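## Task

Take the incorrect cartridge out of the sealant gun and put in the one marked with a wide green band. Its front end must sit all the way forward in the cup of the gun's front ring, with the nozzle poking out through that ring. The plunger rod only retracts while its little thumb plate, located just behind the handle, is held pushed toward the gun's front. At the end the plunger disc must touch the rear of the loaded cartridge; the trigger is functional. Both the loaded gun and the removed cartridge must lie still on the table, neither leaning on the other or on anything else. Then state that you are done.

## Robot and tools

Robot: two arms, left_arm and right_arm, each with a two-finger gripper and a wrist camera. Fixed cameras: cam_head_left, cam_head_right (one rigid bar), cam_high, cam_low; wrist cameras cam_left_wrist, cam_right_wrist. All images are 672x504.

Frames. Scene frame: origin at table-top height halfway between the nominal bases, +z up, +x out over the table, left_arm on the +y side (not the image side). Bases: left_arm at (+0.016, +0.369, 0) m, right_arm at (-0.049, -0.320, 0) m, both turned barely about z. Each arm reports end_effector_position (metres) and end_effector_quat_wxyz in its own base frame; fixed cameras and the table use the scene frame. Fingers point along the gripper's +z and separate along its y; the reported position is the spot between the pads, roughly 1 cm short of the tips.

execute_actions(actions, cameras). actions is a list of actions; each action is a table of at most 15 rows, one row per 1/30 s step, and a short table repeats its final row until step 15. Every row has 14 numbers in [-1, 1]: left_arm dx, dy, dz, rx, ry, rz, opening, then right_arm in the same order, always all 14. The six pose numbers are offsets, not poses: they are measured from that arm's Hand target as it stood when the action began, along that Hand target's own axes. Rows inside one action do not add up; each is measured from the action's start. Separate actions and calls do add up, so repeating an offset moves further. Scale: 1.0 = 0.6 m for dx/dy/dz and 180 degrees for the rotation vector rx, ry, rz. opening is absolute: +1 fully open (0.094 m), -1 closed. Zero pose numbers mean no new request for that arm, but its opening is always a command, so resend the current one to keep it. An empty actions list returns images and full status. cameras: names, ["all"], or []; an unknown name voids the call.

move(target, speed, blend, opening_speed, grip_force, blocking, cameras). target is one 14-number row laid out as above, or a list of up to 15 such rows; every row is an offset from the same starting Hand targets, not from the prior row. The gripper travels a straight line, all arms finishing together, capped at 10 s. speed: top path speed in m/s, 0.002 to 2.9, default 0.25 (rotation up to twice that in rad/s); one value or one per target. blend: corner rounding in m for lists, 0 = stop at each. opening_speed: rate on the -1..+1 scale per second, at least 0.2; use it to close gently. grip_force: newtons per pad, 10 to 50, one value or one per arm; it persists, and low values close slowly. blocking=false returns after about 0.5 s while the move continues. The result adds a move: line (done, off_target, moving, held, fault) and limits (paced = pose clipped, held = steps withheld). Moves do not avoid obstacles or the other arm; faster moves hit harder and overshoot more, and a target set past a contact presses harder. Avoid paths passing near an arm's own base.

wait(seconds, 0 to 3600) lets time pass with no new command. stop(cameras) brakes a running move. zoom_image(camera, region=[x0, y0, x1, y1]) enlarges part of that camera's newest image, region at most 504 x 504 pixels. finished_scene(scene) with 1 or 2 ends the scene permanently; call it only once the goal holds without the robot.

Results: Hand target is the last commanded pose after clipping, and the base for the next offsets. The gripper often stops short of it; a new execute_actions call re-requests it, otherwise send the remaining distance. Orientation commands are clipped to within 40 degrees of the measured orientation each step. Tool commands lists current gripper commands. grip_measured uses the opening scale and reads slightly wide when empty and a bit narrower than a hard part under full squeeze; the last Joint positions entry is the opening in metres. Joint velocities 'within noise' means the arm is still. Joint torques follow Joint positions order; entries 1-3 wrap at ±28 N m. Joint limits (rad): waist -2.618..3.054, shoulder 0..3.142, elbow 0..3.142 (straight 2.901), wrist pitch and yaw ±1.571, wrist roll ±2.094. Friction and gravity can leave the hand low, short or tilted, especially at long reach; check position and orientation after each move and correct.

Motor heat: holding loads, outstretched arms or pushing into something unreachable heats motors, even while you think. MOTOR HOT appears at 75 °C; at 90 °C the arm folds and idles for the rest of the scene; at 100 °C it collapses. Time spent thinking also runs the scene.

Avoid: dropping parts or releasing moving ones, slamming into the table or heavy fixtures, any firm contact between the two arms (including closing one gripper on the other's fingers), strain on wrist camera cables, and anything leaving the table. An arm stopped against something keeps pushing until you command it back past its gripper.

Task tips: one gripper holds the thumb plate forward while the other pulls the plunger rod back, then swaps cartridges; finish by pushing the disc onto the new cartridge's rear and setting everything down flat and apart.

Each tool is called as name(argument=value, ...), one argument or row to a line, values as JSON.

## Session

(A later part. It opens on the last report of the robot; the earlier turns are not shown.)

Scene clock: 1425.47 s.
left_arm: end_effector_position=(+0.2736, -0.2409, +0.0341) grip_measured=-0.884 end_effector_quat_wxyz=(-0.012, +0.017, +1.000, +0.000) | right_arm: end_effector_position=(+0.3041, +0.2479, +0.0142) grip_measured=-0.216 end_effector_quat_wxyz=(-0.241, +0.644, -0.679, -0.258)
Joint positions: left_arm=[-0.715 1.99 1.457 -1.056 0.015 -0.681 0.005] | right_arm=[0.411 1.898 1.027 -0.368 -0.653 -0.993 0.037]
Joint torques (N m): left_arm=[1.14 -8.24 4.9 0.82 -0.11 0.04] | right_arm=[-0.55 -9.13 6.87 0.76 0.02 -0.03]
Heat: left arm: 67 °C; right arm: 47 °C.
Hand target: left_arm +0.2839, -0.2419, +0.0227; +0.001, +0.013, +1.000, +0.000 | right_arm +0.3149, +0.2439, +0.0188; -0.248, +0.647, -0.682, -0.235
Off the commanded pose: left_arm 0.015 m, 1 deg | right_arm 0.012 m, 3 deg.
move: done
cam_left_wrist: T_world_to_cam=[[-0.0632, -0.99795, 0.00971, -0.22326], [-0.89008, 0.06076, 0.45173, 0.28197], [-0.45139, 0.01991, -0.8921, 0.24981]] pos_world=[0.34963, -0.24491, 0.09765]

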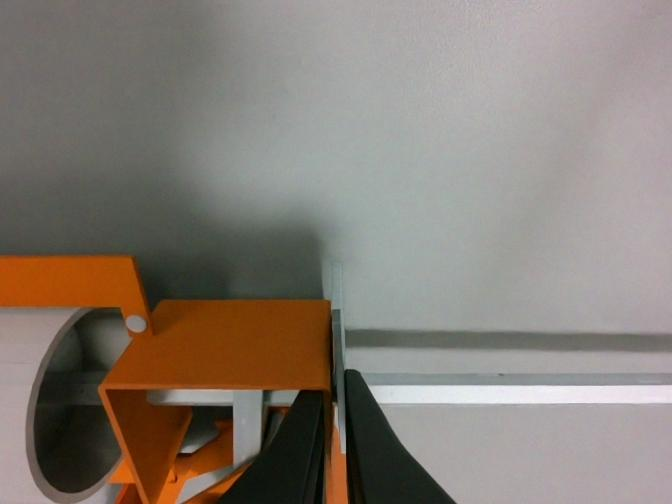

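move(
  target=[
    [0.0,0.0,0.0,0,0,0,-0.93,0.0447,0,-0.0335,0,0,0,-0.4],
  ],
  speed=0.04,
  cameras=["cam_left_wrist","cam_right_wrist"],
)

Scene clock: 1431.87 s.
left_arm: end_effector_position=(+0.2776, -0.2520, +0.0342) grip_measured=-0.889 end_effector_quat_wxyz=(-0.004, +0.019, +1.000, -0.023) | right_arm: end_effector_position=(+0.3078, +0.2310, +0.0134) grip_measured=-0.216 end_effector_quat_wxyz=(-0.250, +0.639, -0.676, -0.267)
Joint positions: left_arm=[-0.718 1.99 1.457 -1.015 0.041 -0.681 0.005] | right_arm=[0.35 1.898 1.01 -0.379 -0.696 -1.054 0.037]
Joint torques (N m): left_arm=[1.05 -8.17 5.04 0.49 -0.33 0.02] | right_arm=[-3.59 -11.74 4.22 0.37 0.08 -0.53]
Heat: left arm: 66 °C; right arm: 47 °C.
Hand target: left_arm +0.2839, -0.2419, +0.0227; +0.001, +0.013, +1.000, +0.000 | right_arm +0.3131, +0.2105, +0.0170; -0.248, +0.647, -0.682, -0.235
Off the commanded pose: left_arm 0.017 m, 3 deg | right_arm 0.021 m, 4 deg.
move: off_target (right_arm)
cam_left_wrist: T_world_to_cam=[[-0.06682, -0.99622, 0.05558, -0.23411], [-0.89612, 0.08441, 0.4357, 0.29434], [-0.43874, -0.0207, -0.89837, 0.23845]] pos_world=[0.35274, -0.25314, 0.09899]
cam_right_wrist: T_world_to_cam=[[0.99725, -0.04656, -0.05772, -0.29536], [-0.06196, -0.95079, -0.30358, 0.27948], [-0.04075, 0.30632, -0.95106, 0.03888]] pos_world=[0.31345, 0.24007, 0.10477]

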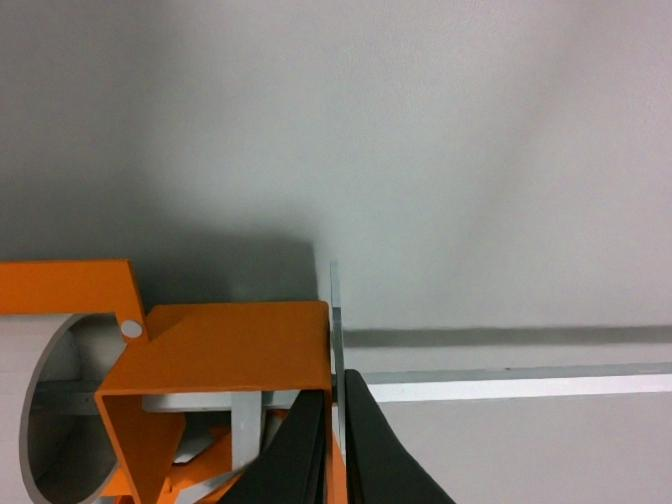

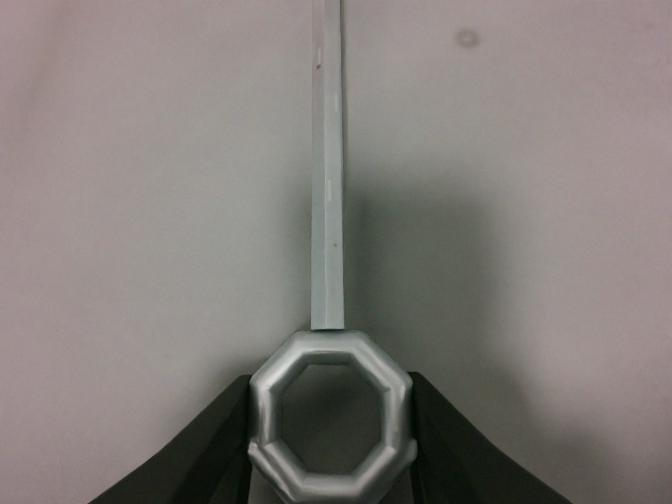

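move(
  target=[
    [0.0,0.02,0.0,0,0,0,-0.93,0.0447,0,-0.0335,0,0,0,-0.4],
  ],
  speed=0.04,
  cameras=["cam_left_wrist","cam_right_wrist"],
)

Scene clock: 1439.13 s.
left_arm: end_effector_position=(+0.2782, -0.2519, +0.0332) grip_measured=-0.889 end_effector_quat_wxyz=(-0.004, +0.017, +0.999, -0.028) | right_arm: end_effector_position=(+0.3067, +0.2012, +0.0123) grip_measured=-0.216 end_effector_quat_wxyz=(-0.255, +0.639, -0.673, -0.271)
Joint positions: left_arm=[-0.713 1.987 1.448 -1.002 0.049 -0.681 0.005] | right_arm=[0.258 1.884 0.984 -0.437 -0.733 -1.171 0.037]
Joint torques (N m): left_arm=[2.84 -10.21 2.7 0.49 -0.39 0.32] | right_arm=[-4.41 -11.7 4.26 0.2 0.16 -0.54]
Heat: left arm: 65 °C; right arm: 46 °C.
Hand target: left_arm +0.2842, -0.2299, +0.0227; +0.001, +0.013, +1.000, +0.000 | right_arm +0.3114, +0.1771, +0.0151; -0.248, +0.647, -0.682, -0.235
Off the commanded pose: left_arm 0.025 m, 3 deg | right_arm 0.025 m, 4 deg.
move: off_target (left_arm, right_arm)
cam_left_wrist: T_world_to_cam=[[-0.06244, -0.99591, 0.06535, -0.23544], [-0.8963, 0.08476, 0.43527, 0.29546], [-0.43902, -0.03139, -0.89793, 0.23511]] pos_world=[0.35334, -0.25214, 0.09789]
cam_right_wrist: T_world_to_cam=[[0.99748, -0.04321, -0.05629, -0.29659], [-0.05887, -0.94683, -0.3163, 0.24921], [-0.03963, 0.31881, -0.94699, 0.04398]] pos_world=[0.31226, 0.20912, 0.10378]

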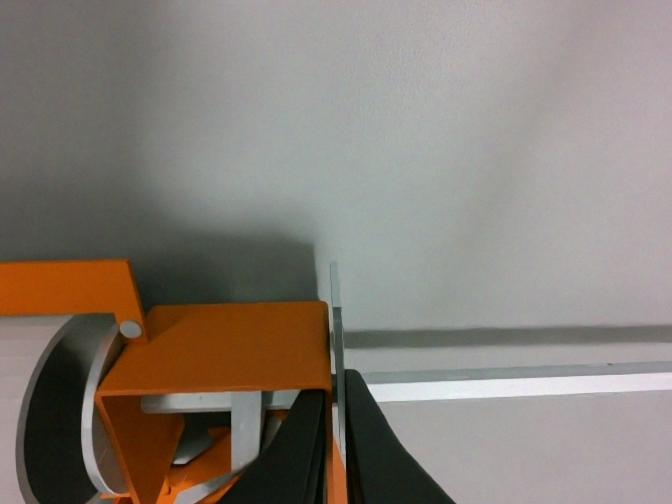

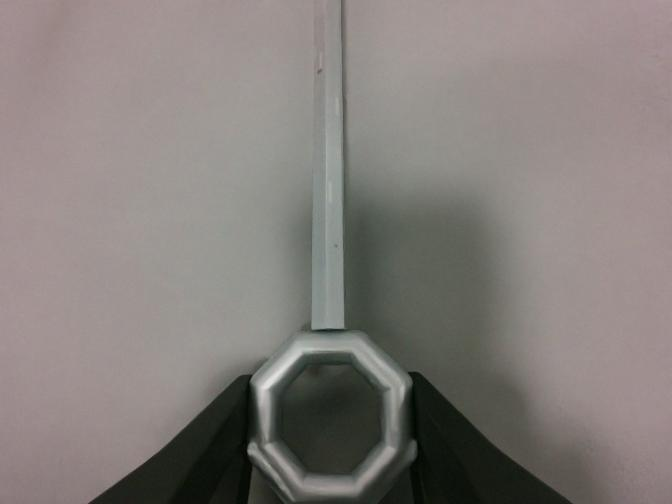

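move(
  target=[
    [0.0,0.0,0.0,0,0,0,-0.93,0.015,0,-0.012,0,0,0,-0.4],
  ],
  speed=0.04,
  cameras=["cam_left_wrist"],
)

Scene clock: 1445.50 s.
left_arm: end_effector_position=(+0.2800, -0.2591, +0.0337) grip_measured=-0.889 end_effector_quat_wxyz=(-0.003, +0.017, +0.999, -0.046) | right_arm: end_effector_position=(+0.3071, +0.1929, +0.0122) grip_measured=-0.216 end_effector_quat_wxyz=(-0.258, +0.638, -0.672, -0.274)
Joint positions: left_arm=[-0.713 1.987 1.448 -0.978 0.074 -0.681 0.005] | right_arm=[0.228 1.884 0.98 -0.452 -0.748 -1.206 0.037]
Joint torques (N m): left_arm=[2.71 -10.15 2.97 0.32 -0.6 0.31] | right_arm=[-4.77 -11.86 4.11 0.04 0.2 -0.6]
Heat: left arm: 63 °C; right arm: 45 °C.
Hand target: left_arm +0.2842, -0.2299, +0.0227; +0.001, +0.013, +1.000, +0.000 | right_arm +0.3108, +0.1656, +0.0149; -0.248, +0.647, -0.682, -0.235
Off the commanded pose: left_arm 0.031 m, 5 deg | right_arm 0.028 m, 5 deg.
move: off_target (right_arm)
cam_left_wrist: T_world_to_cam=[[-0.06366, -0.99299, 0.09962, -0.24258], [-0.89734, 0.10064, 0.42971, 0.30201], [-0.43672, -0.06203, -0.89745, 0.22756]] pos_world=[0.35494, -0.25716, 0.09861]

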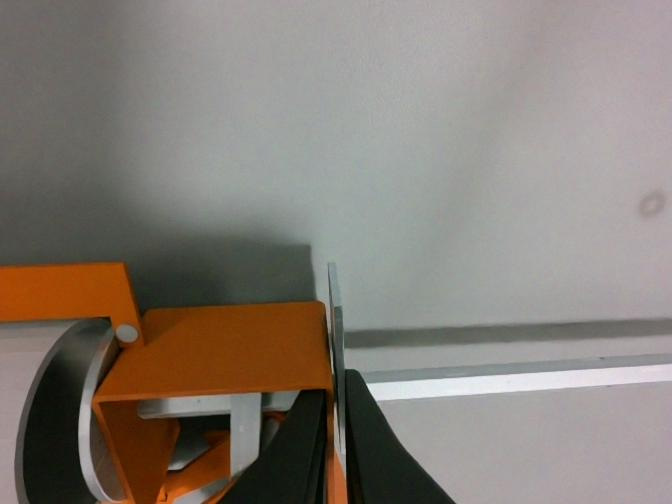

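move(
  target=[
    [0.0,-0.042,0.0,0,0,0,-0.93,-0.035,0,0.029,0,0,0,-0.4],
  ],
  speed=0.05,
)

move(
  target=[
    [0.0,-0.0,0.0,0,0,0,-0.66,0,0,0,0,0,0,-0.4],
    [0.0,-0.0,-0.1,0,0,0,-0.66,0,0,0,0,0,0,-0.4],
    [0.0,-0.0,-0.17,0,0,0,-0.4,0,0,0,0,0,0,0.2],
  ],
  speed=0.1,
  cameras=["cam_left_wrist","cam_head_left"],
)

Scene clock: 1457.33 s.
left_arm: end_effector_position=(+0.2794, -0.2616, +0.0338) grip_measured=-0.889 end_effector_quat_wxyz=(+0.001, +0.020, +0.999, -0.029) | right_arm: end_effector_position=(+0.3069, +0.1942, +0.0126) grip_measured=-0.216 end_effector_quat_wxyz=(-0.253, +0.637, -0.678, -0.267)
Joint positions: left_arm=[-0.733 2.005 1.477 -1.004 0.043 -0.695 0.005] | right_arm=[0.241 1.875 0.98 -0.452 -0.725 -1.183 0.037]
Joint torques (N m): left_arm=[-0.03 -7.15 7.35 0.31 -0.32 -0.11] | right_arm=[1.01 -9.96 5.9 0.6 0.24 0.05]
Heat: left arm: 62 °C; right arm: 45 °C.
Hand target: left_arm +0.2836, -0.2551, +0.0227; +0.001, +0.013, +1.000, +0.000 | right_arm +0.3122, +0.1928, +0.0150; -0.248, +0.647, -0.682, -0.235
Off the commanded pose: left_arm 0.014 m, 3 deg | right_arm 0.006 m, 4 deg.
move: off_target (left_arm, right_arm)

Scene clock: 1461.60 s.
left_arm: end_effector_position=(+0.2786, -0.2583, +0.1141) grip_measured=-0.403 end_effector_quat_wxyz=(-0.011, +0.026, +1.000, -0.003) | right_arm: end_effector_position=(+0.3049, +0.1967, +0.0129) grip_measured=+0.197 end_effector_quat_wxyz=(-0.250, +0.645, -0.673, -0.261)
Joint positions: left_arm=[-0.739 2.005 1.801 -1.38 0.018 -0.687 0.028] | right_arm=[0.254 1.869 0.98 -0.455 -0.712 -1.189 0.056]
Joint torques (N m): left_arm=[0.64 -11.28 8.64 0.11 -0.1 -0.16] | right_arm=[0.69 -9.37 5.71 0.59 0.16 0.03]
Heat: left arm: 62 °C; right arm: 45 °C.
Hand target: left_arm +0.2835, -0.2552, +0.1247; +0.001, +0.013, +1.000, +0.000 | right_arm +0.3122, +0.1928, +0.0150; -0.248, +0.647, -0.682, -0.235
Off the commanded pose: left_arm 0.012 m, 2 deg | right_arm 0.009 m, 3 deg.
move: off_target (left_arm); target 3's new opening was sent with right_arm's hand 0.006 m and 4 deg from that target
cam_left_wrist: T_world_to_cam=[[-0.08149, -0.99656, 0.01484, -0.23619], [-0.88943, 0.07943, 0.45012, 0.2561], [-0.44975, 0.02349, -0.89284, 0.32438]] pos_world=[0.35442, -0.26334, 0.17785]
Images, in order (width x height): cam_head_left 672x504, cam_left_wrist 672x504.

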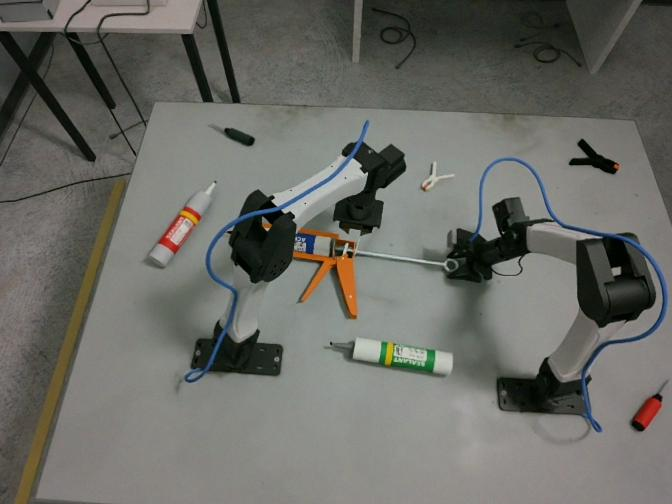

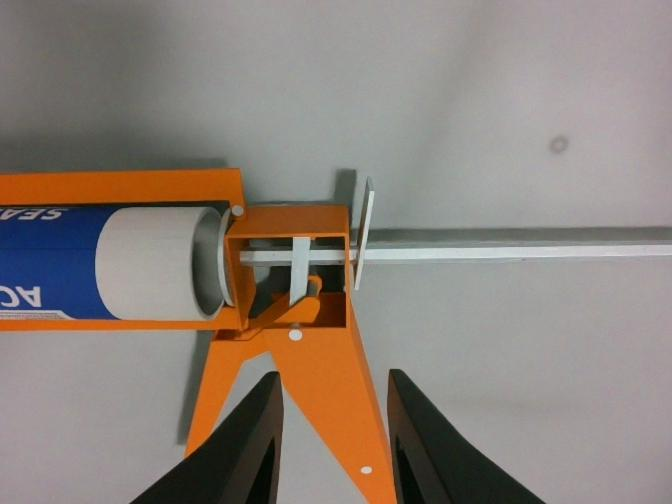

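move(
  target=[
    [0.0,-0.0,-0.05,0,0,0,-0.4,0,0,0,0,0,0,0.3],
    [0.013,0.258,-0.033,0,0,0.509,0.4,0,0,-0.15,0,0,0,0.3],
  ],
  speed=0.15,
  blend=[0.01,0],
  cameras=["cam_left_wrist"],
)

Scene clock: 1481.93 s.
left_arm: end_effector_position=(+0.2750, -0.1030, +0.1383) grip_measured=+0.397 end_effector_quat_wxyz=(-0.021, +0.720, +0.694, -0.013) | right_arm: end_effector_position=(+0.3010, +0.1339, +0.0633) grip_measured=+0.298 end_effector_quat_wxyz=(-0.224, +0.638, -0.694, -0.247)
Joint positions: left_arm=[-0.356 1.7 1.502 -1.423 0.004 1.252 0.066] | right_arm=[0.081 1.751 1.099 -0.86 -0.678 -1.384 0.061]
Joint torques (N m): left_arm=[1.01 -10.48 4.93 0.47 -0.06 0.32] | right_arm=[-1.26 -10.52 8.23 0.11 -0.46 -0.17]
Heat: left arm: 63 °C; right arm: 45 °C.
Hand target: left_arm +0.2796, -0.1002, +0.1446; +0.000, +0.726, +0.688, +0.001 | right_arm +0.3091, +0.1350, +0.0840; -0.248, +0.647, -0.682, -0.235
Off the commanded pose: left_arm 0.008 m, 3 deg | right_arm 0.022 m, 4 deg.
move: off_target (left_arm, right_arm); blend cut to 0 m at target 1; target 2's new opening was sent with left_arm's hand 0.008 m and 3 deg from that target
cam_left_wrist: T_world_to_cam=[[-0.99618, 0.06603, 0.05723, 0.27309], [0.08452, 0.89443, 0.43915, 0.04735], [-0.02219, 0.44231, -0.89659, 0.26668]] pos_world=[0.27396, -0.17834, 0.20269]

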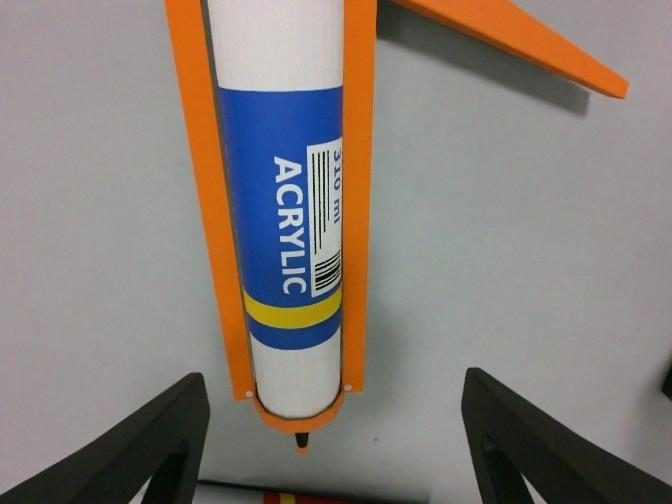

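move(
  target=[
    [-0.0037,0.034,0.12,0,0,0,0.4,0,0,0,0,0,0,0.3],
    [-0.0037,0.034,0.1976,0,0,0,0.4,0,0,0,0,0,0,0.3],
  ],
  speed=0.12,
  cameras=["cam_left_wrist"],
)

Scene clock: 1499.20 s.
left_arm: end_effector_position=(+0.2962, -0.1068, +0.0350) grip_measured=+0.397 end_effector_quat_wxyz=(+0.002, +0.720, +0.694, -0.001) | right_arm: end_effector_position=(+0.3010, +0.1339, +0.0633) grip_measured=+0.298 end_effector_quat_wxyz=(-0.224, +0.638, -0.694, -0.247)
Joint positions: left_arm=[-0.343 1.792 1.195 -0.972 0.004 1.264 0.066] | right_arm=[0.081 1.751 1.099 -0.86 -0.678 -1.384 0.061]
Joint torques (N m): left_arm=[1.07 -6.8 4.72 0.59 0 0.33] | right_arm=[-1.26 -10.43 8.27 0.14 -0.46 -0.19]
Heat: left arm: 62 °C; right arm: 47 °C.
Hand target: left_arm +0.2999, -0.1035, +0.0261; +0.000, +0.726, +0.688, +0.001 | right_arm +0.3091, +0.1350, +0.0840; -0.248, +0.647, -0.682, -0.235
Off the commanded pose: left_arm 0.010 m, 1 deg | right_arm 0.022 m, 4 deg.
move: done
cam_left_wrist: T_world_to_cam=[[-0.99775, 0.06665, 0.00721, 0.30266], [0.06335, 0.9023, 0.42643, 0.10183], [0.02192, 0.42593, -0.90449, 0.16175]] pos_world=[0.29198, -0.18095, 0.10069]

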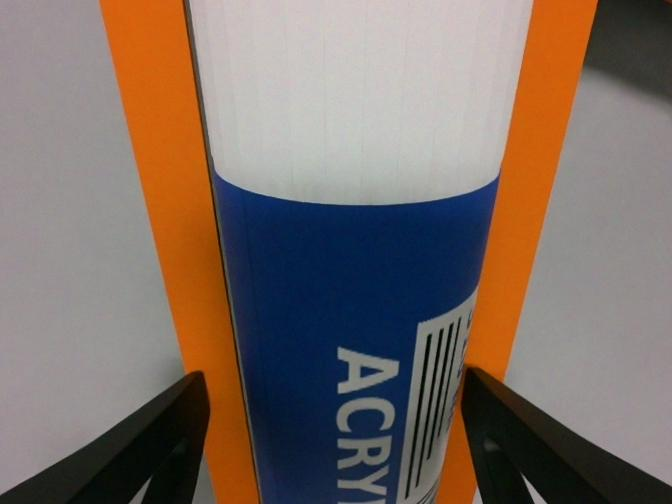

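move(
  target=[
    [0,-0.011,-0.0,0,0,0,0.4,0,0,0,0,0,0,0.3],
    [0,-0.011,-0.0,0,0,0,-0.1,0,0,0,0,0,0,0.3],
  ],
  speed=0.06,
  opening_speed=0.5,
  cameras=["cam_left_wrist"],
)

Scene clock: 1508.43 s.
left_arm: end_effector_position=(+0.2954, -0.1068, +0.0321) grip_measured=+0.027 end_effector_quat_wxyz=(+0.003, +0.720, +0.694, -0.002) | right_arm: end_effector_position=(+0.3010, +0.1339, +0.0633) grip_measured=+0.298 end_effector_quat_wxyz=(-0.224, +0.638, -0.694, -0.247)
Joint positions: left_arm=[-0.343 1.792 1.183 -0.958 0.006 1.264 0.048] | right_arm=[0.081 1.751 1.099 -0.86 -0.678 -1.384 0.061]
Joint torques (N m): left_arm=[0.57 -8.39 3.32 0.49 -0.02 0.29] | right_arm=[-1.07 -10.43 8.31 0.13 -0.49 -0.18]
Heat: left arm: 60 °C; right arm: 48 °C.
Hand target: left_arm +0.2933, -0.1031, +0.0261; +0.000, +0.726, +0.688, +0.001 | right_arm +0.3091, +0.1350, +0.0840; -0.248, +0.647, -0.682, -0.235
Off the commanded pose: left_arm 0.007 m, 1 deg | right_arm 0.022 m, 4 deg.
move: done
cam_left_wrist: T_world_to_cam=[[-0.99776, 0.06668, 0.00609, 0.30199], [0.06295, 0.90314, 0.42471, 0.10338], [0.02282, 0.42414, -0.90531, 0.15878]] pos_world=[0.29119, -0.18085, 0.098]

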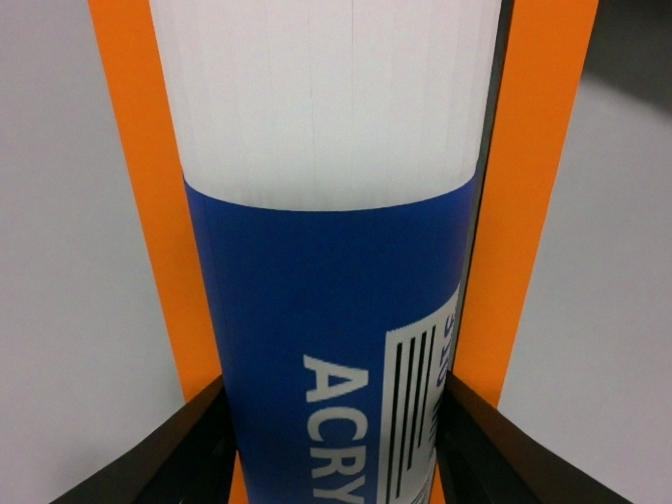

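execute_actions(
  actions=[],
)

Scene clock: 1552.93 s.
left_arm: end_effector_position=(+0.2954, -0.1068, +0.0321) grip_measured=+0.026 end_effector_quat_wxyz=(+0.003, +0.720, +0.694, -0.002) | right_arm: end_effector_position=(+0.3010, +0.1339, +0.0633) grip_measured=+0.298 end_effector_quat_wxyz=(-0.224, +0.638, -0.694, -0.247)
Joint positions: left_arm=[-0.343 1.792 1.183 -0.958 0.006 1.264 0.048] | right_arm=[0.081 1.751 1.099 -0.86 -0.678 -1.384 0.061]
Joint velocities: within noise
Joint torques (N m): left_arm=[0.64 -8.53 3.37 0.52 0 0.26] | right_arm=[-1.32 -10.47 8.49 0.12 -0.45 -0.16]
Heat: left arm: 58 °C; right arm: 49 °C.
Hand target: left_arm +0.2933, -0.1031, +0.0261; +0.000, +0.726, +0.688, +0.001 | right_arm +0.3091, +0.1350, +0.0840; -0.248, +0.647, -0.682, -0.235
Tool commands: left_gripper/opening=-0.1 right_gripper/opening=+0.3
Off the commanded pose: left_arm 0.007 m, 1 deg | right_arm 0.022 m, 4 deg.
camera_calibration:
cam_left_wrist: T_world_to_cam=[[-0.99776, 0.06668, 0.00609, 0.30199], [0.06295, 0.90314, 0.42471, 0.10338], [0.02282, 0.42414, -0.90531, 0.15878]] pos_world=[0.29119, -0.18085, 0.098]
cam_right_wrist: T_world_to_cam=[[0.99464, -0.07237, -0.07385, -0.28498], [-0.08789, -0.96798, -0.23513, 0.20765], [-0.05447, 0.24036, -0.96915, 0.12978]] pos_world=[0.30878, 0.14919, 0.15355]

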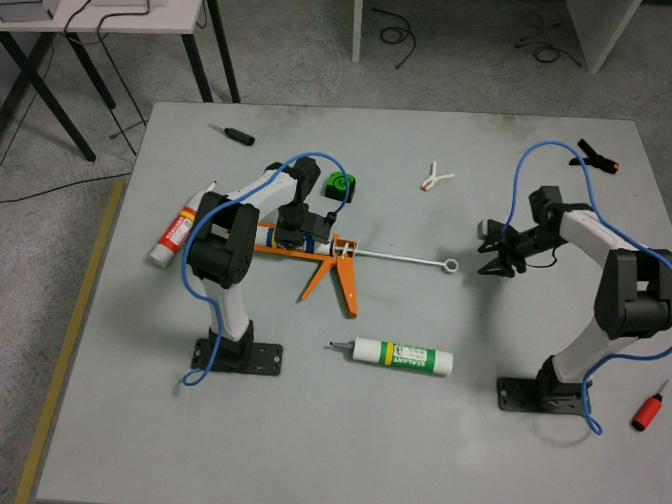

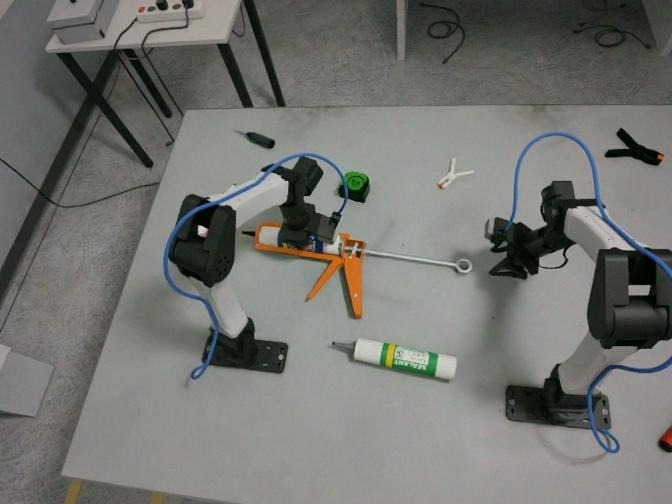

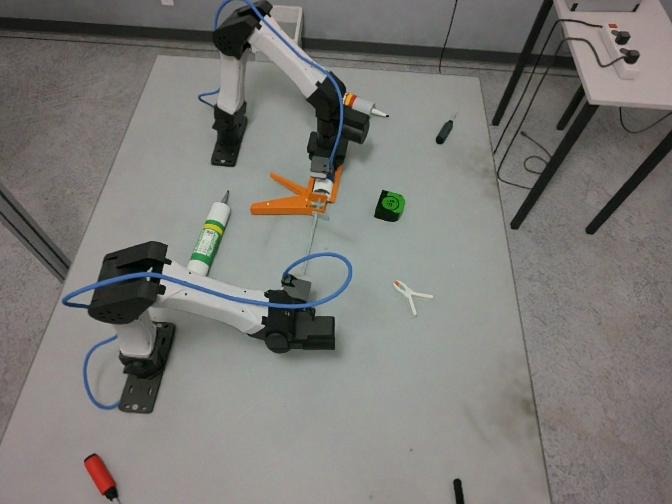

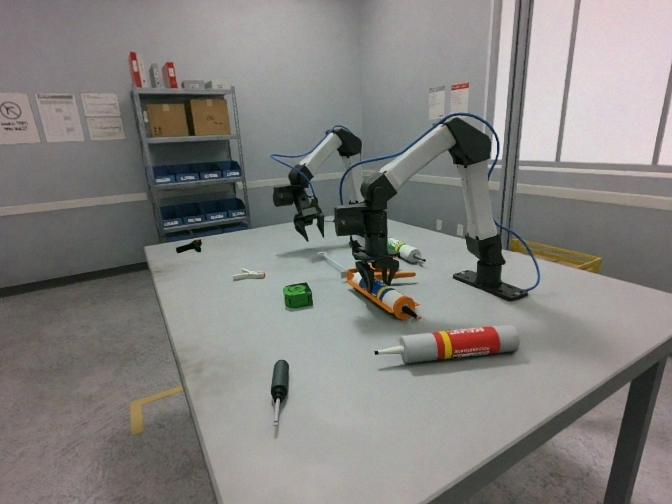

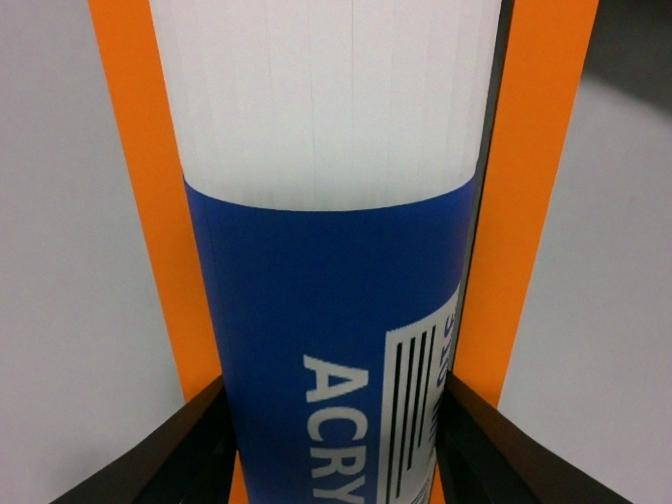

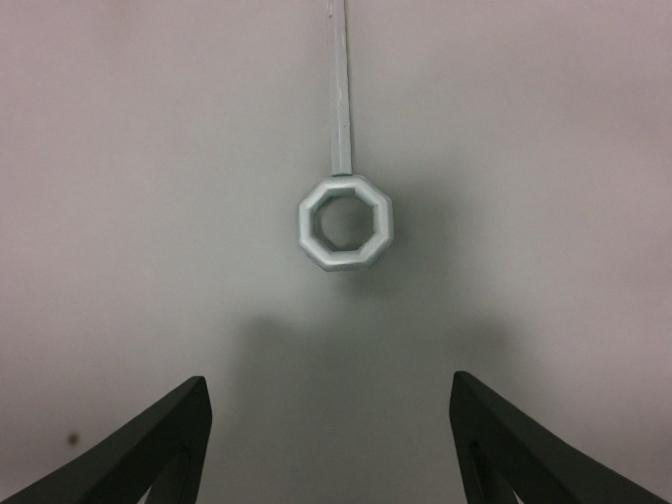

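move(
  target=[
    [-0.02,0,0,0,0,0,-0.1,0,0,0,0,0,0,0.3],
    [-0.018,0,-0.03,0,-0.045,0,-0.1,0,0,0,0,0,0,0.3],
    [-0.015,0,-0.063,0,-0.094,0,-0.1,0,0,0,0,0,0,0.3],
  ],
  blend=[0.003,0.01,0],
  speed=0.06,
  cameras=["cam_left_wrist","cam_low","cam_head_right"],
)

Scene clock: 1574.07 s.
left_arm: end_effector_position=(+0.2952, -0.1088, +0.0482) grip_measured=+0.025 end_effector_quat_wxyz=(+0.077, +0.714, +0.689, -0.095) | right_arm: end_effector_position=(+0.3010, +0.1339, +0.0633) grip_measured=+0.298 end_effector_quat_wxyz=(-0.224, +0.638, -0.694, -0.247)
Joint positions: left_arm=[-0.219 1.75 1.178 -0.973 0.244 1.384 0.048] | right_arm=[0.081 1.751 1.099 -0.86 -0.678 -1.384 0.061]
Joint torques (N m): left_arm=[1.22 -11.52 5.97 0.13 0.59 0.33] | right_arm=[-1.29 -10.37 8.43 0.17 -0.45 -0.16]
Heat: left arm: 58 °C; right arm: 49 °C.
Hand target: left_arm +0.2928, -0.1121, +0.0639; +0.101, +0.718, +0.680, -0.106 | right_arm +0.3091, +0.1350, +0.0840; -0.248, +0.647, -0.682, -0.235
Off the commanded pose: left_arm 0.016 m, 3 deg | right_arm 0.022 m, 4 deg.
move: off_target (left_arm)
cam_left_wrist: T_world_to_cam=[[-0.99742, 0.06871, 0.02072, 0.30119], [0.07147, 0.97731, 0.19939, 0.11474], [-0.00655, 0.20035, -0.9797, 0.16212]] pos_world=[0.29328, -0.16532, 0.12971]
Images, in order (width x height): cam_head_right 672x504, cam_low 672x504, cam_left_wrist 672x504.

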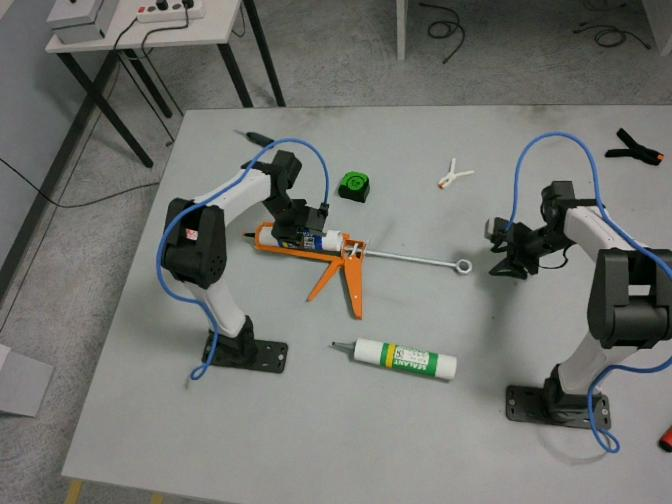

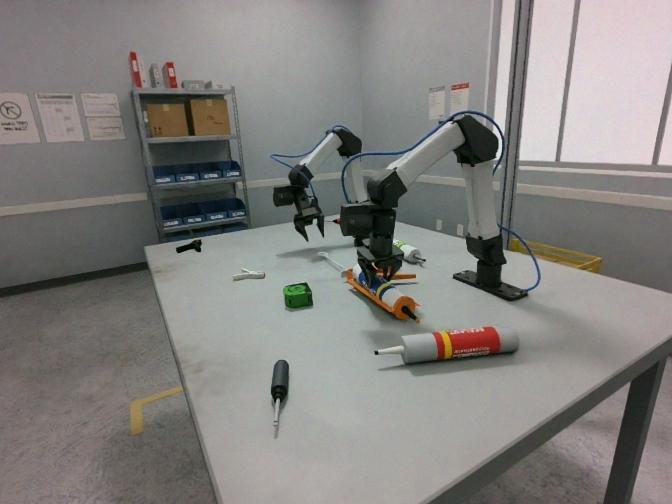

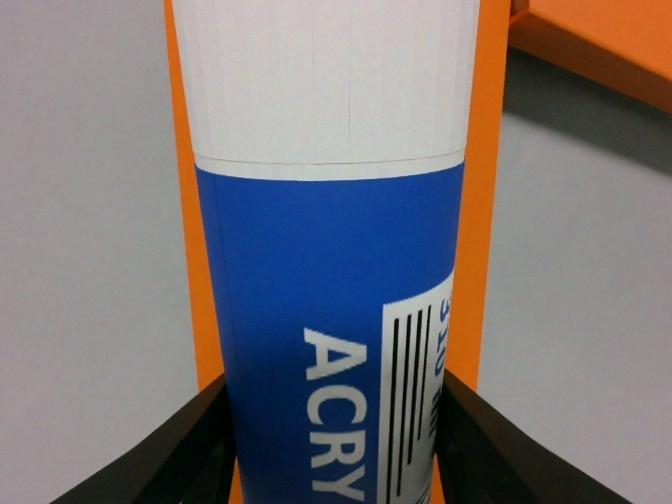

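move(
  target=[
    [-0.03,0,-0.012,0,0,0,-0.1,0,0,0,0,0,0,0.3],
    [-0.16,0,-0.03,0,0,0,-0.1,0,0,0,0,0,0,0.3],
  ],
  blend=[0.01,0],
  speed=0.08,
  cameras=["cam_left_wrist","cam_low","cam_head_right"],
)

Scene clock: 1585.17 s.
left_arm: end_effector_position=(+0.2808, -0.1909, +0.0919) grip_measured=+0.025 end_effector_quat_wxyz=(+0.081, +0.724, +0.678, -0.101) | right_arm: end_effector_position=(+0.3010, +0.1339, +0.0633) grip_measured=+0.298 end_effector_quat_wxyz=(-0.224, +0.638, -0.694, -0.247)
Joint positions: left_arm=[-0.472 1.75 1.353 -1.088 0.245 1.154 0.048] | right_arm=[0.081 1.751 1.099 -0.86 -0.678 -1.384 0.061]
Joint torques (N m): left_arm=[0.27 -9.05 10.45 0.28 0.38 -0.16] | right_arm=[-1.06 -10.43 8.29 0.13 -0.48 -0.14]
Heat: left arm: 59 °C; right arm: 50 °C.
Hand target: left_arm +0.2882, -0.1986, +0.1089; +0.101, +0.718, +0.680, -0.106 | right_arm +0.3091, +0.1350, +0.0840; -0.248, +0.647, -0.682, -0.235
Off the commanded pose: left_arm 0.020 m, 3 deg | right_arm 0.022 m, 4 deg.
move: off_target (left_arm); blend cut to 0.0098 m at target 1
cam_left_wrist: T_world_to_cam=[[-0.99486, 0.09912, 0.02055, 0.29673], [0.10121, 0.97747, 0.18524, 0.18033], [-0.00173, 0.18637, -0.98248, 0.21745]] pos_world=[0.27733, -0.24621, 0.17413]
Images, in order (width x height): cam_head_right 672x504, cam_low 672x504, cam_left_wrist 672x504.

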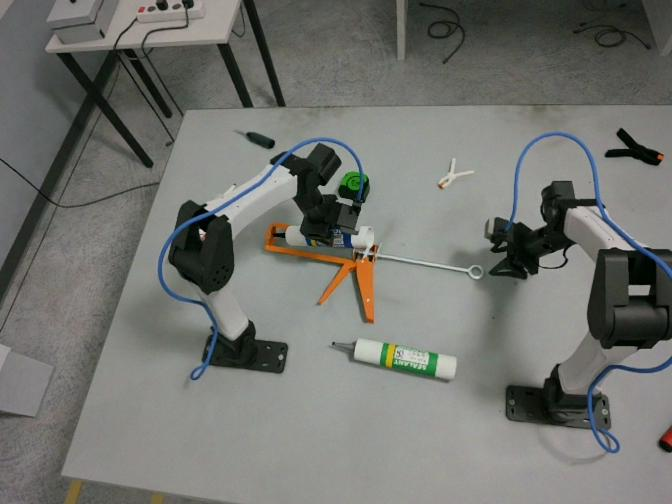

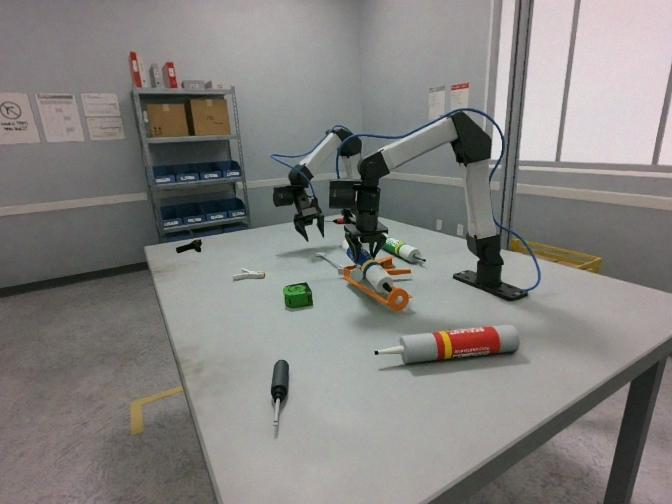

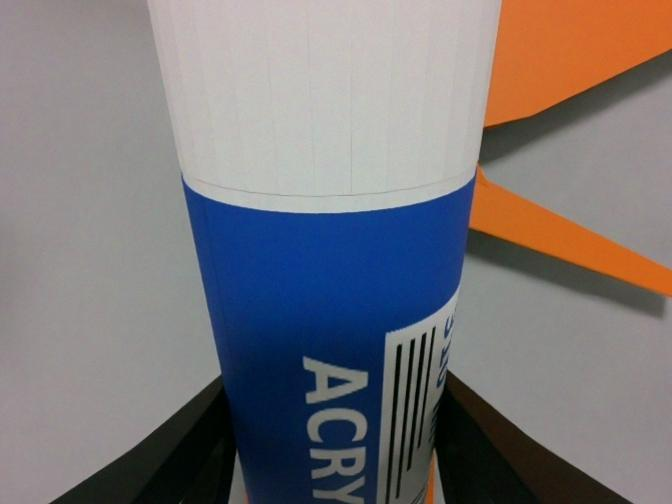

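zoom_image(
  camera="cam_low",
  region=[320, 220, 440, 320],
)

zoom_image(
  camera="cam_head_right",
  region=[240, 200, 400, 320],
)

Scaled by 4.200 from the camera's image (finer frame: 960x720).

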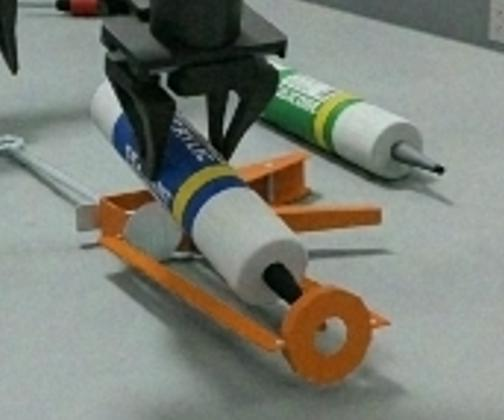

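Scaled by 3.150 from the camera's image (finer frame: 960x720).

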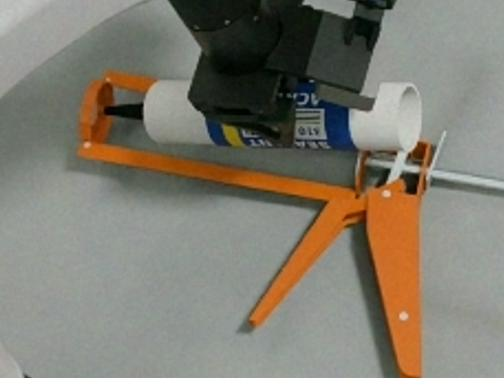

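move(
  target=[
    [-0.08,0,-0.01,0,0,0,-0.1,0,0,0,0,0,0,0.3],
    [-0.08,0,-0.09,0,0,0,-0.1,0,0,0,0,0,0,0.3],
  ],
  blend=[0.01,0],
  speed=0.1,
  cameras=["cam_high","cam_low","cam_head_right"],
)

Scene clock: 1603.03 s.
left_arm: end_effector_position=(+0.2803, -0.2248, +0.1599) grip_measured=+0.025 end_effector_quat_wxyz=(+0.084, +0.718, +0.683, -0.105) | right_arm: end_effector_position=(+0.3010, +0.1339, +0.0633) grip_measured=+0.298 end_effector_quat_wxyz=(-0.224, +0.638, -0.694, -0.247)
Joint positions: left_arm=[-0.558 1.796 1.677 -1.338 0.245 1.05 0.048] | right_arm=[0.081 1.751 1.099 -0.86 -0.678 -1.384 0.061]
Joint torques (N m): left_arm=[1.06 -8.68 10.63 0.37 0.27 0.04] | right_arm=[-1.14 -10.56 8.42 0.16 -0.49 -0.16]
Heat: left arm: 58 °C; right arm: 50 °C.
Hand target: left_arm +0.2865, -0.2289, +0.1746; +0.101, +0.718, +0.680, -0.106 | right_arm +0.3091, +0.1350, +0.0840; -0.248, +0.647, -0.682, -0.235
Off the commanded pose: left_arm 0.016 m, 2 deg | right_arm 0.022 m, 4 deg.
move: off_target (left_arm)
Images, in order (width x height): cam_head_right 672x504, cam_high 672x504, cam_low 672x504.

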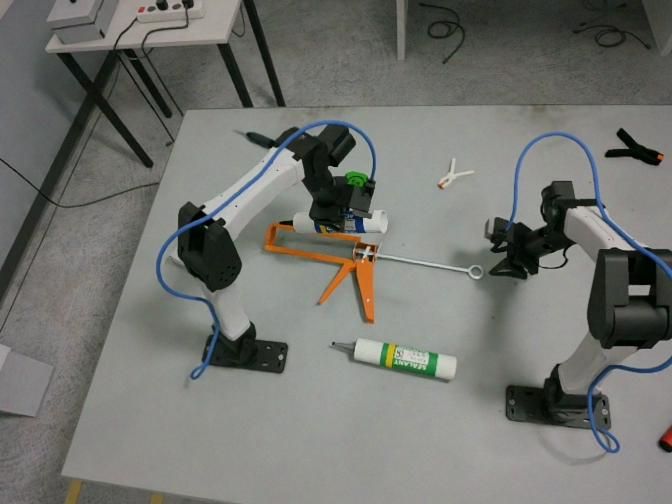

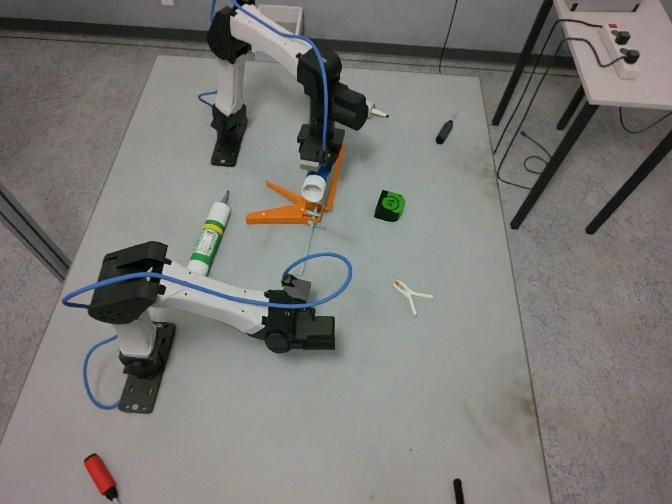

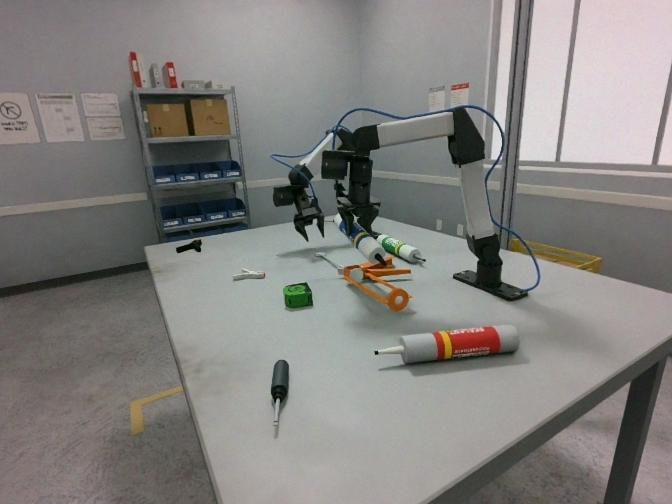

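move(
  target=[
    [0.1747,0.1929,0.0515,0,0.094,0,-0.1,0,0,0,0,0,0,0.3],
  ],
  speed=0.15,
  cameras=["cam_left_wrist","cam_low","cam_head_right"],
)

Scene clock: 1626.13 s.
left_arm: end_effector_position=(+0.4007, -0.1484, +0.1048) grip_measured=+0.025 end_effector_quat_wxyz=(+0.000, +0.717, +0.697, -0.015) | right_arm: end_effector_position=(+0.3010, +0.1339, +0.0633) grip_measured=+0.298 end_effector_quat_wxyz=(-0.224, +0.638, -0.694, -0.247)
Joint positions: left_arm=[-0.343 2.221 2.097 -1.459 0.028 1.257 0.048] | right_arm=[0.081 1.751 1.099 -0.86 -0.678 -1.384 0.061]
Joint torques (N m): left_arm=[0.58 -11.6 10.29 0.03 -0.1 0.32] | right_arm=[-1.13 -10.45 8.44 0.14 -0.47 -0.17]
Heat: left arm: 58 °C; right arm: 50 °C.
Hand target: left_arm +0.4070, -0.1438, +0.1147; +0.000, +0.726, +0.688, +0.001 | right_arm +0.3091, +0.1350, +0.0840; -0.248, +0.647, -0.682, -0.235
Off the commanded pose: left_arm 0.013 m, 2 deg | right_arm 0.022 m, 4 deg.
move: off_target (left_arm)
cam_left_wrist: T_world_to_cam=[[-0.99784, 0.05921, 0.02842, 0.40586], [0.06565, 0.90966, 0.41013, 0.10482], [-0.00157, 0.41111, -0.91158, 0.24831]] pos_world=[0.39849, -0.22146, 0.17183]
Images, in order (width x height): cam_head_right 672x504, cam_low 672x504, cam_left_wrist 672x504.

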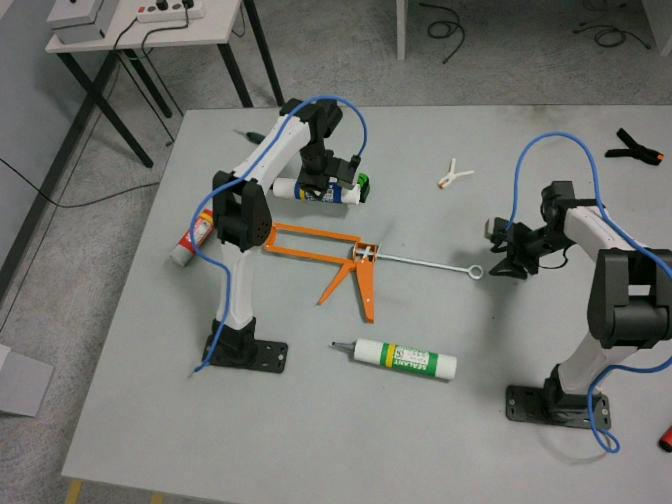

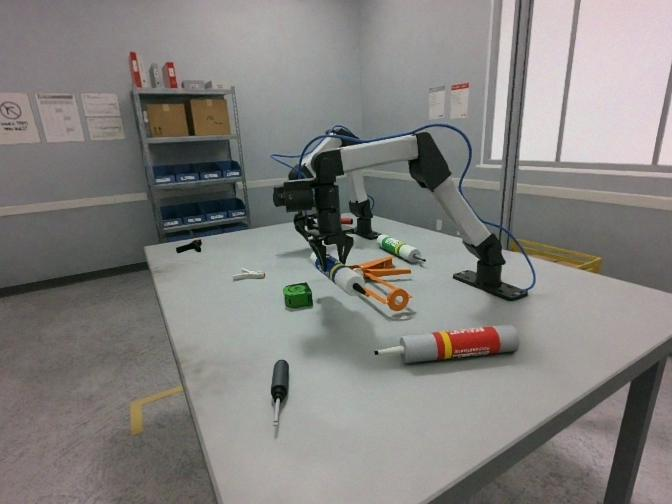

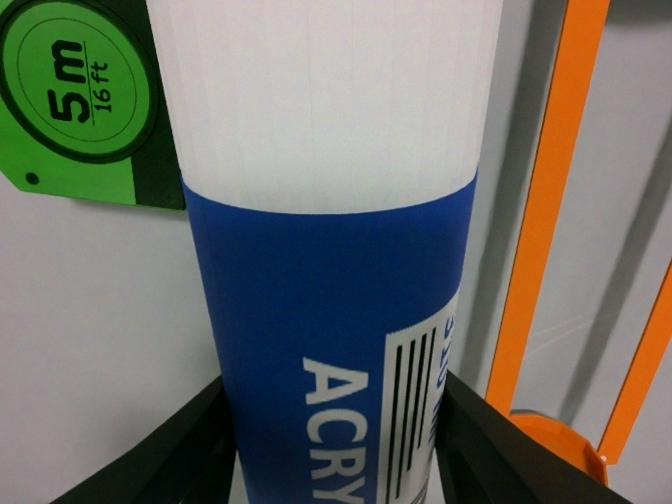

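move(
  target=[
    [0.0283,-0.0317,0.1167,0,0,0,-0.1,0,0,0,0,0,0,0.3],
  ],
  speed=0.12,
  cameras=["cam_left_wrist","cam_low"],
)

Scene clock: 1651.20 s.
left_arm: end_effector_position=(+0.3747, -0.1310, +0.0331) grip_measured=+0.025 end_effector_quat_wxyz=(-0.029, +0.718, +0.695, -0.030) | right_arm: end_effector_position=(+0.3010, +0.1339, +0.0633) grip_measured=+0.298 end_effector_quat_wxyz=(-0.224, +0.638, -0.694, -0.247)
Joint positions: left_arm=[-0.325 2.172 1.729 -1.206 0.026 1.28 0.048] | right_arm=[0.081 1.751 1.099 -0.86 -0.678 -1.384 0.061]
Joint torques (N m): left_arm=[1.17 -15.09 4.68 0.6 -0.12 0.32] | right_arm=[-1.25 -10.58 8.51 0.14 -0.46 -0.18]
Heat: left arm: 65 °C; right arm: 50 °C.
Hand target: left_arm +0.3890, -0.1258, +0.0446; +0.000, +0.726, +0.688, +0.001 | right_arm +0.3091, +0.1350, +0.0840; -0.248, +0.647, -0.682, -0.235
Off the commanded pose: left_arm 0.019 m, 5 deg | right_arm 0.022 m, 4 deg.
move: off_target (left_arm)
cam_left_wrist: T_world_to_cam=[[-0.99388, 0.06247, 0.0911, 0.37782], [0.09553, 0.90015, 0.42497, 0.10725], [-0.05546, 0.43107, -0.90061, 0.19811]] pos_world=[0.37625, -0.20555, 0.09842]
Images, in order (width x height): cam_low 672x504, cam_left_wrist 672x504.

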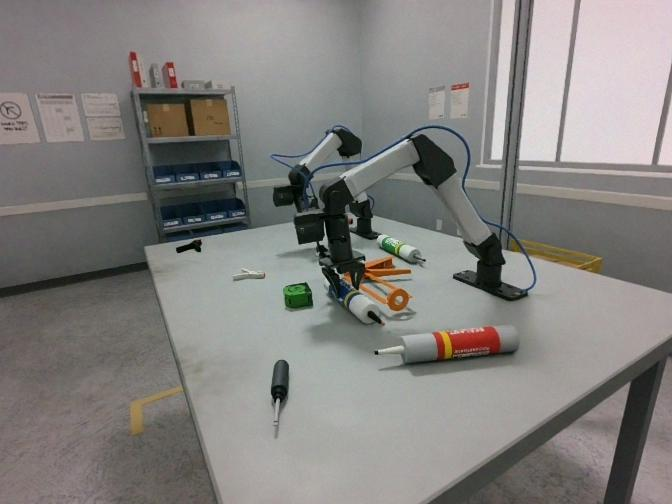

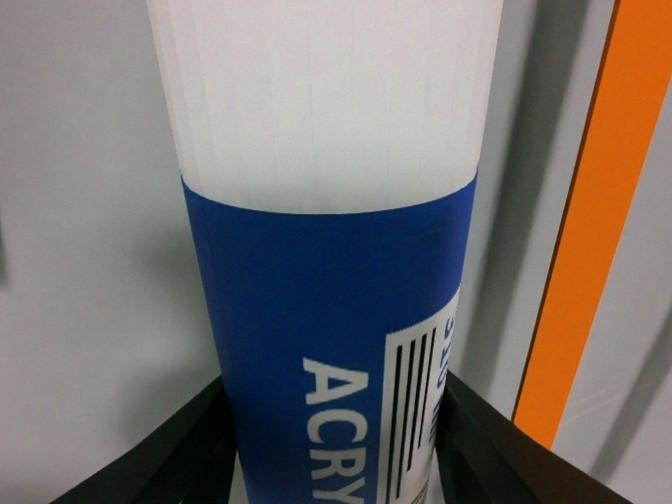

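move(
  target=[
    [0,0.017,0.02,0,0,0.0,-0.1,0,0,0,0,0,0,0.3],
  ],
  speed=0.05,
  cameras=["cam_left_wrist","cam_low"],
)

zoom_image(
  camera="cam_low",
  region=[280, 220, 420, 340],
)

Scene clock: 1660.27 s.
left_arm: end_effector_position=(+0.3778, -0.1301, +0.0329) grip_measured=+0.025 end_effector_quat_wxyz=(-0.024, +0.719, +0.694, -0.027) | right_arm: end_effector_position=(+0.3010, +0.1339, +0.0633) grip_measured=+0.298 end_effector_quat_wxyz=(-0.224, +0.638, -0.694, -0.247)
Joint positions: left_arm=[-0.32 2.172 1.729 -1.196 0.026 1.287 0.048] | right_arm=[0.081 1.751 1.099 -0.86 -0.678 -1.384 0.061]
Joint torques (N m): left_arm=[1.28 -11.33 6.87 0.74 -0.11 0.37] | right_arm=[-1.24 -10.55 8.44 0.19 -0.43 -0.17]
Heat: left arm: 67 °C; right arm: 50 °C.
Hand target: left_arm +0.3992, -0.1263, +0.0327; +0.000, +0.726, +0.688, +0.001 | right_arm +0.3091, +0.1350, +0.0840; -0.248, +0.647, -0.682, -0.235
Off the commanded pose: left_arm 0.022 m, 4 deg | right_arm 0.022 m, 4 deg.
move: off_target (left_arm)
cam_left_wrist: T_world_to_cam=[[-0.99456, 0.06587, 0.08073, 0.3819], [0.09399, 0.90155, 0.42235, 0.10709], [-0.04496, 0.42764, -0.90283, 0.19348]] pos_world=[0.37845, -0.20444, 0.09862]
Images, in order (width x height): cam_low 672x504, cam_left_wrist 672x504.

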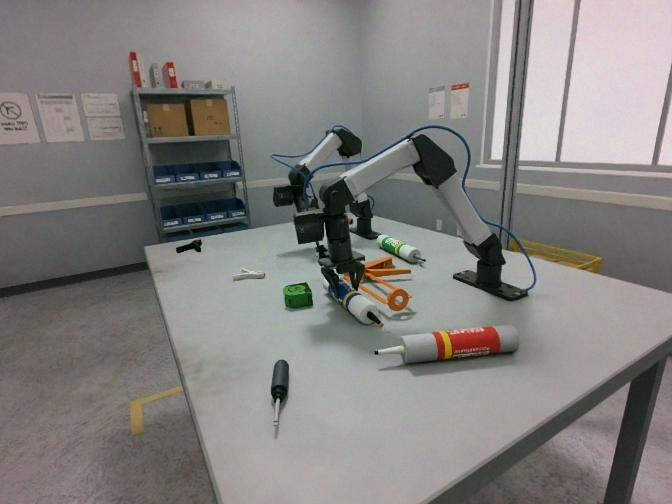

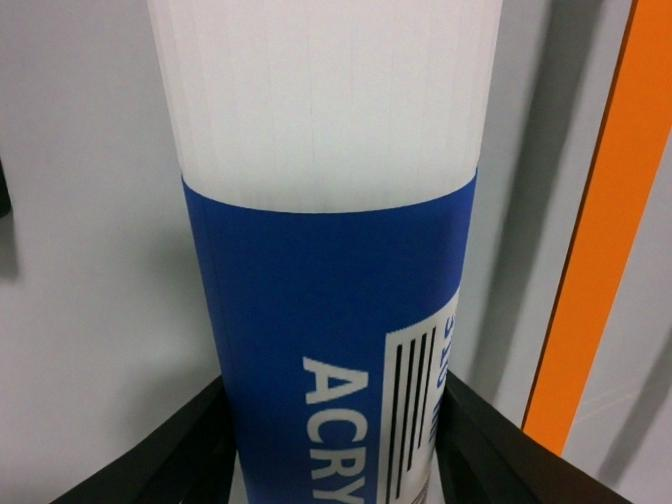

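Scaled by 3.600 from the camera's image (finer frame: 960x720).

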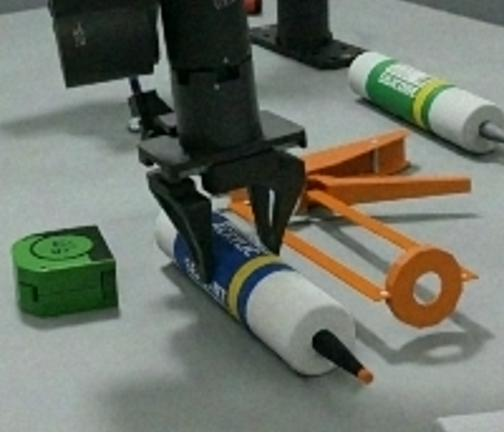

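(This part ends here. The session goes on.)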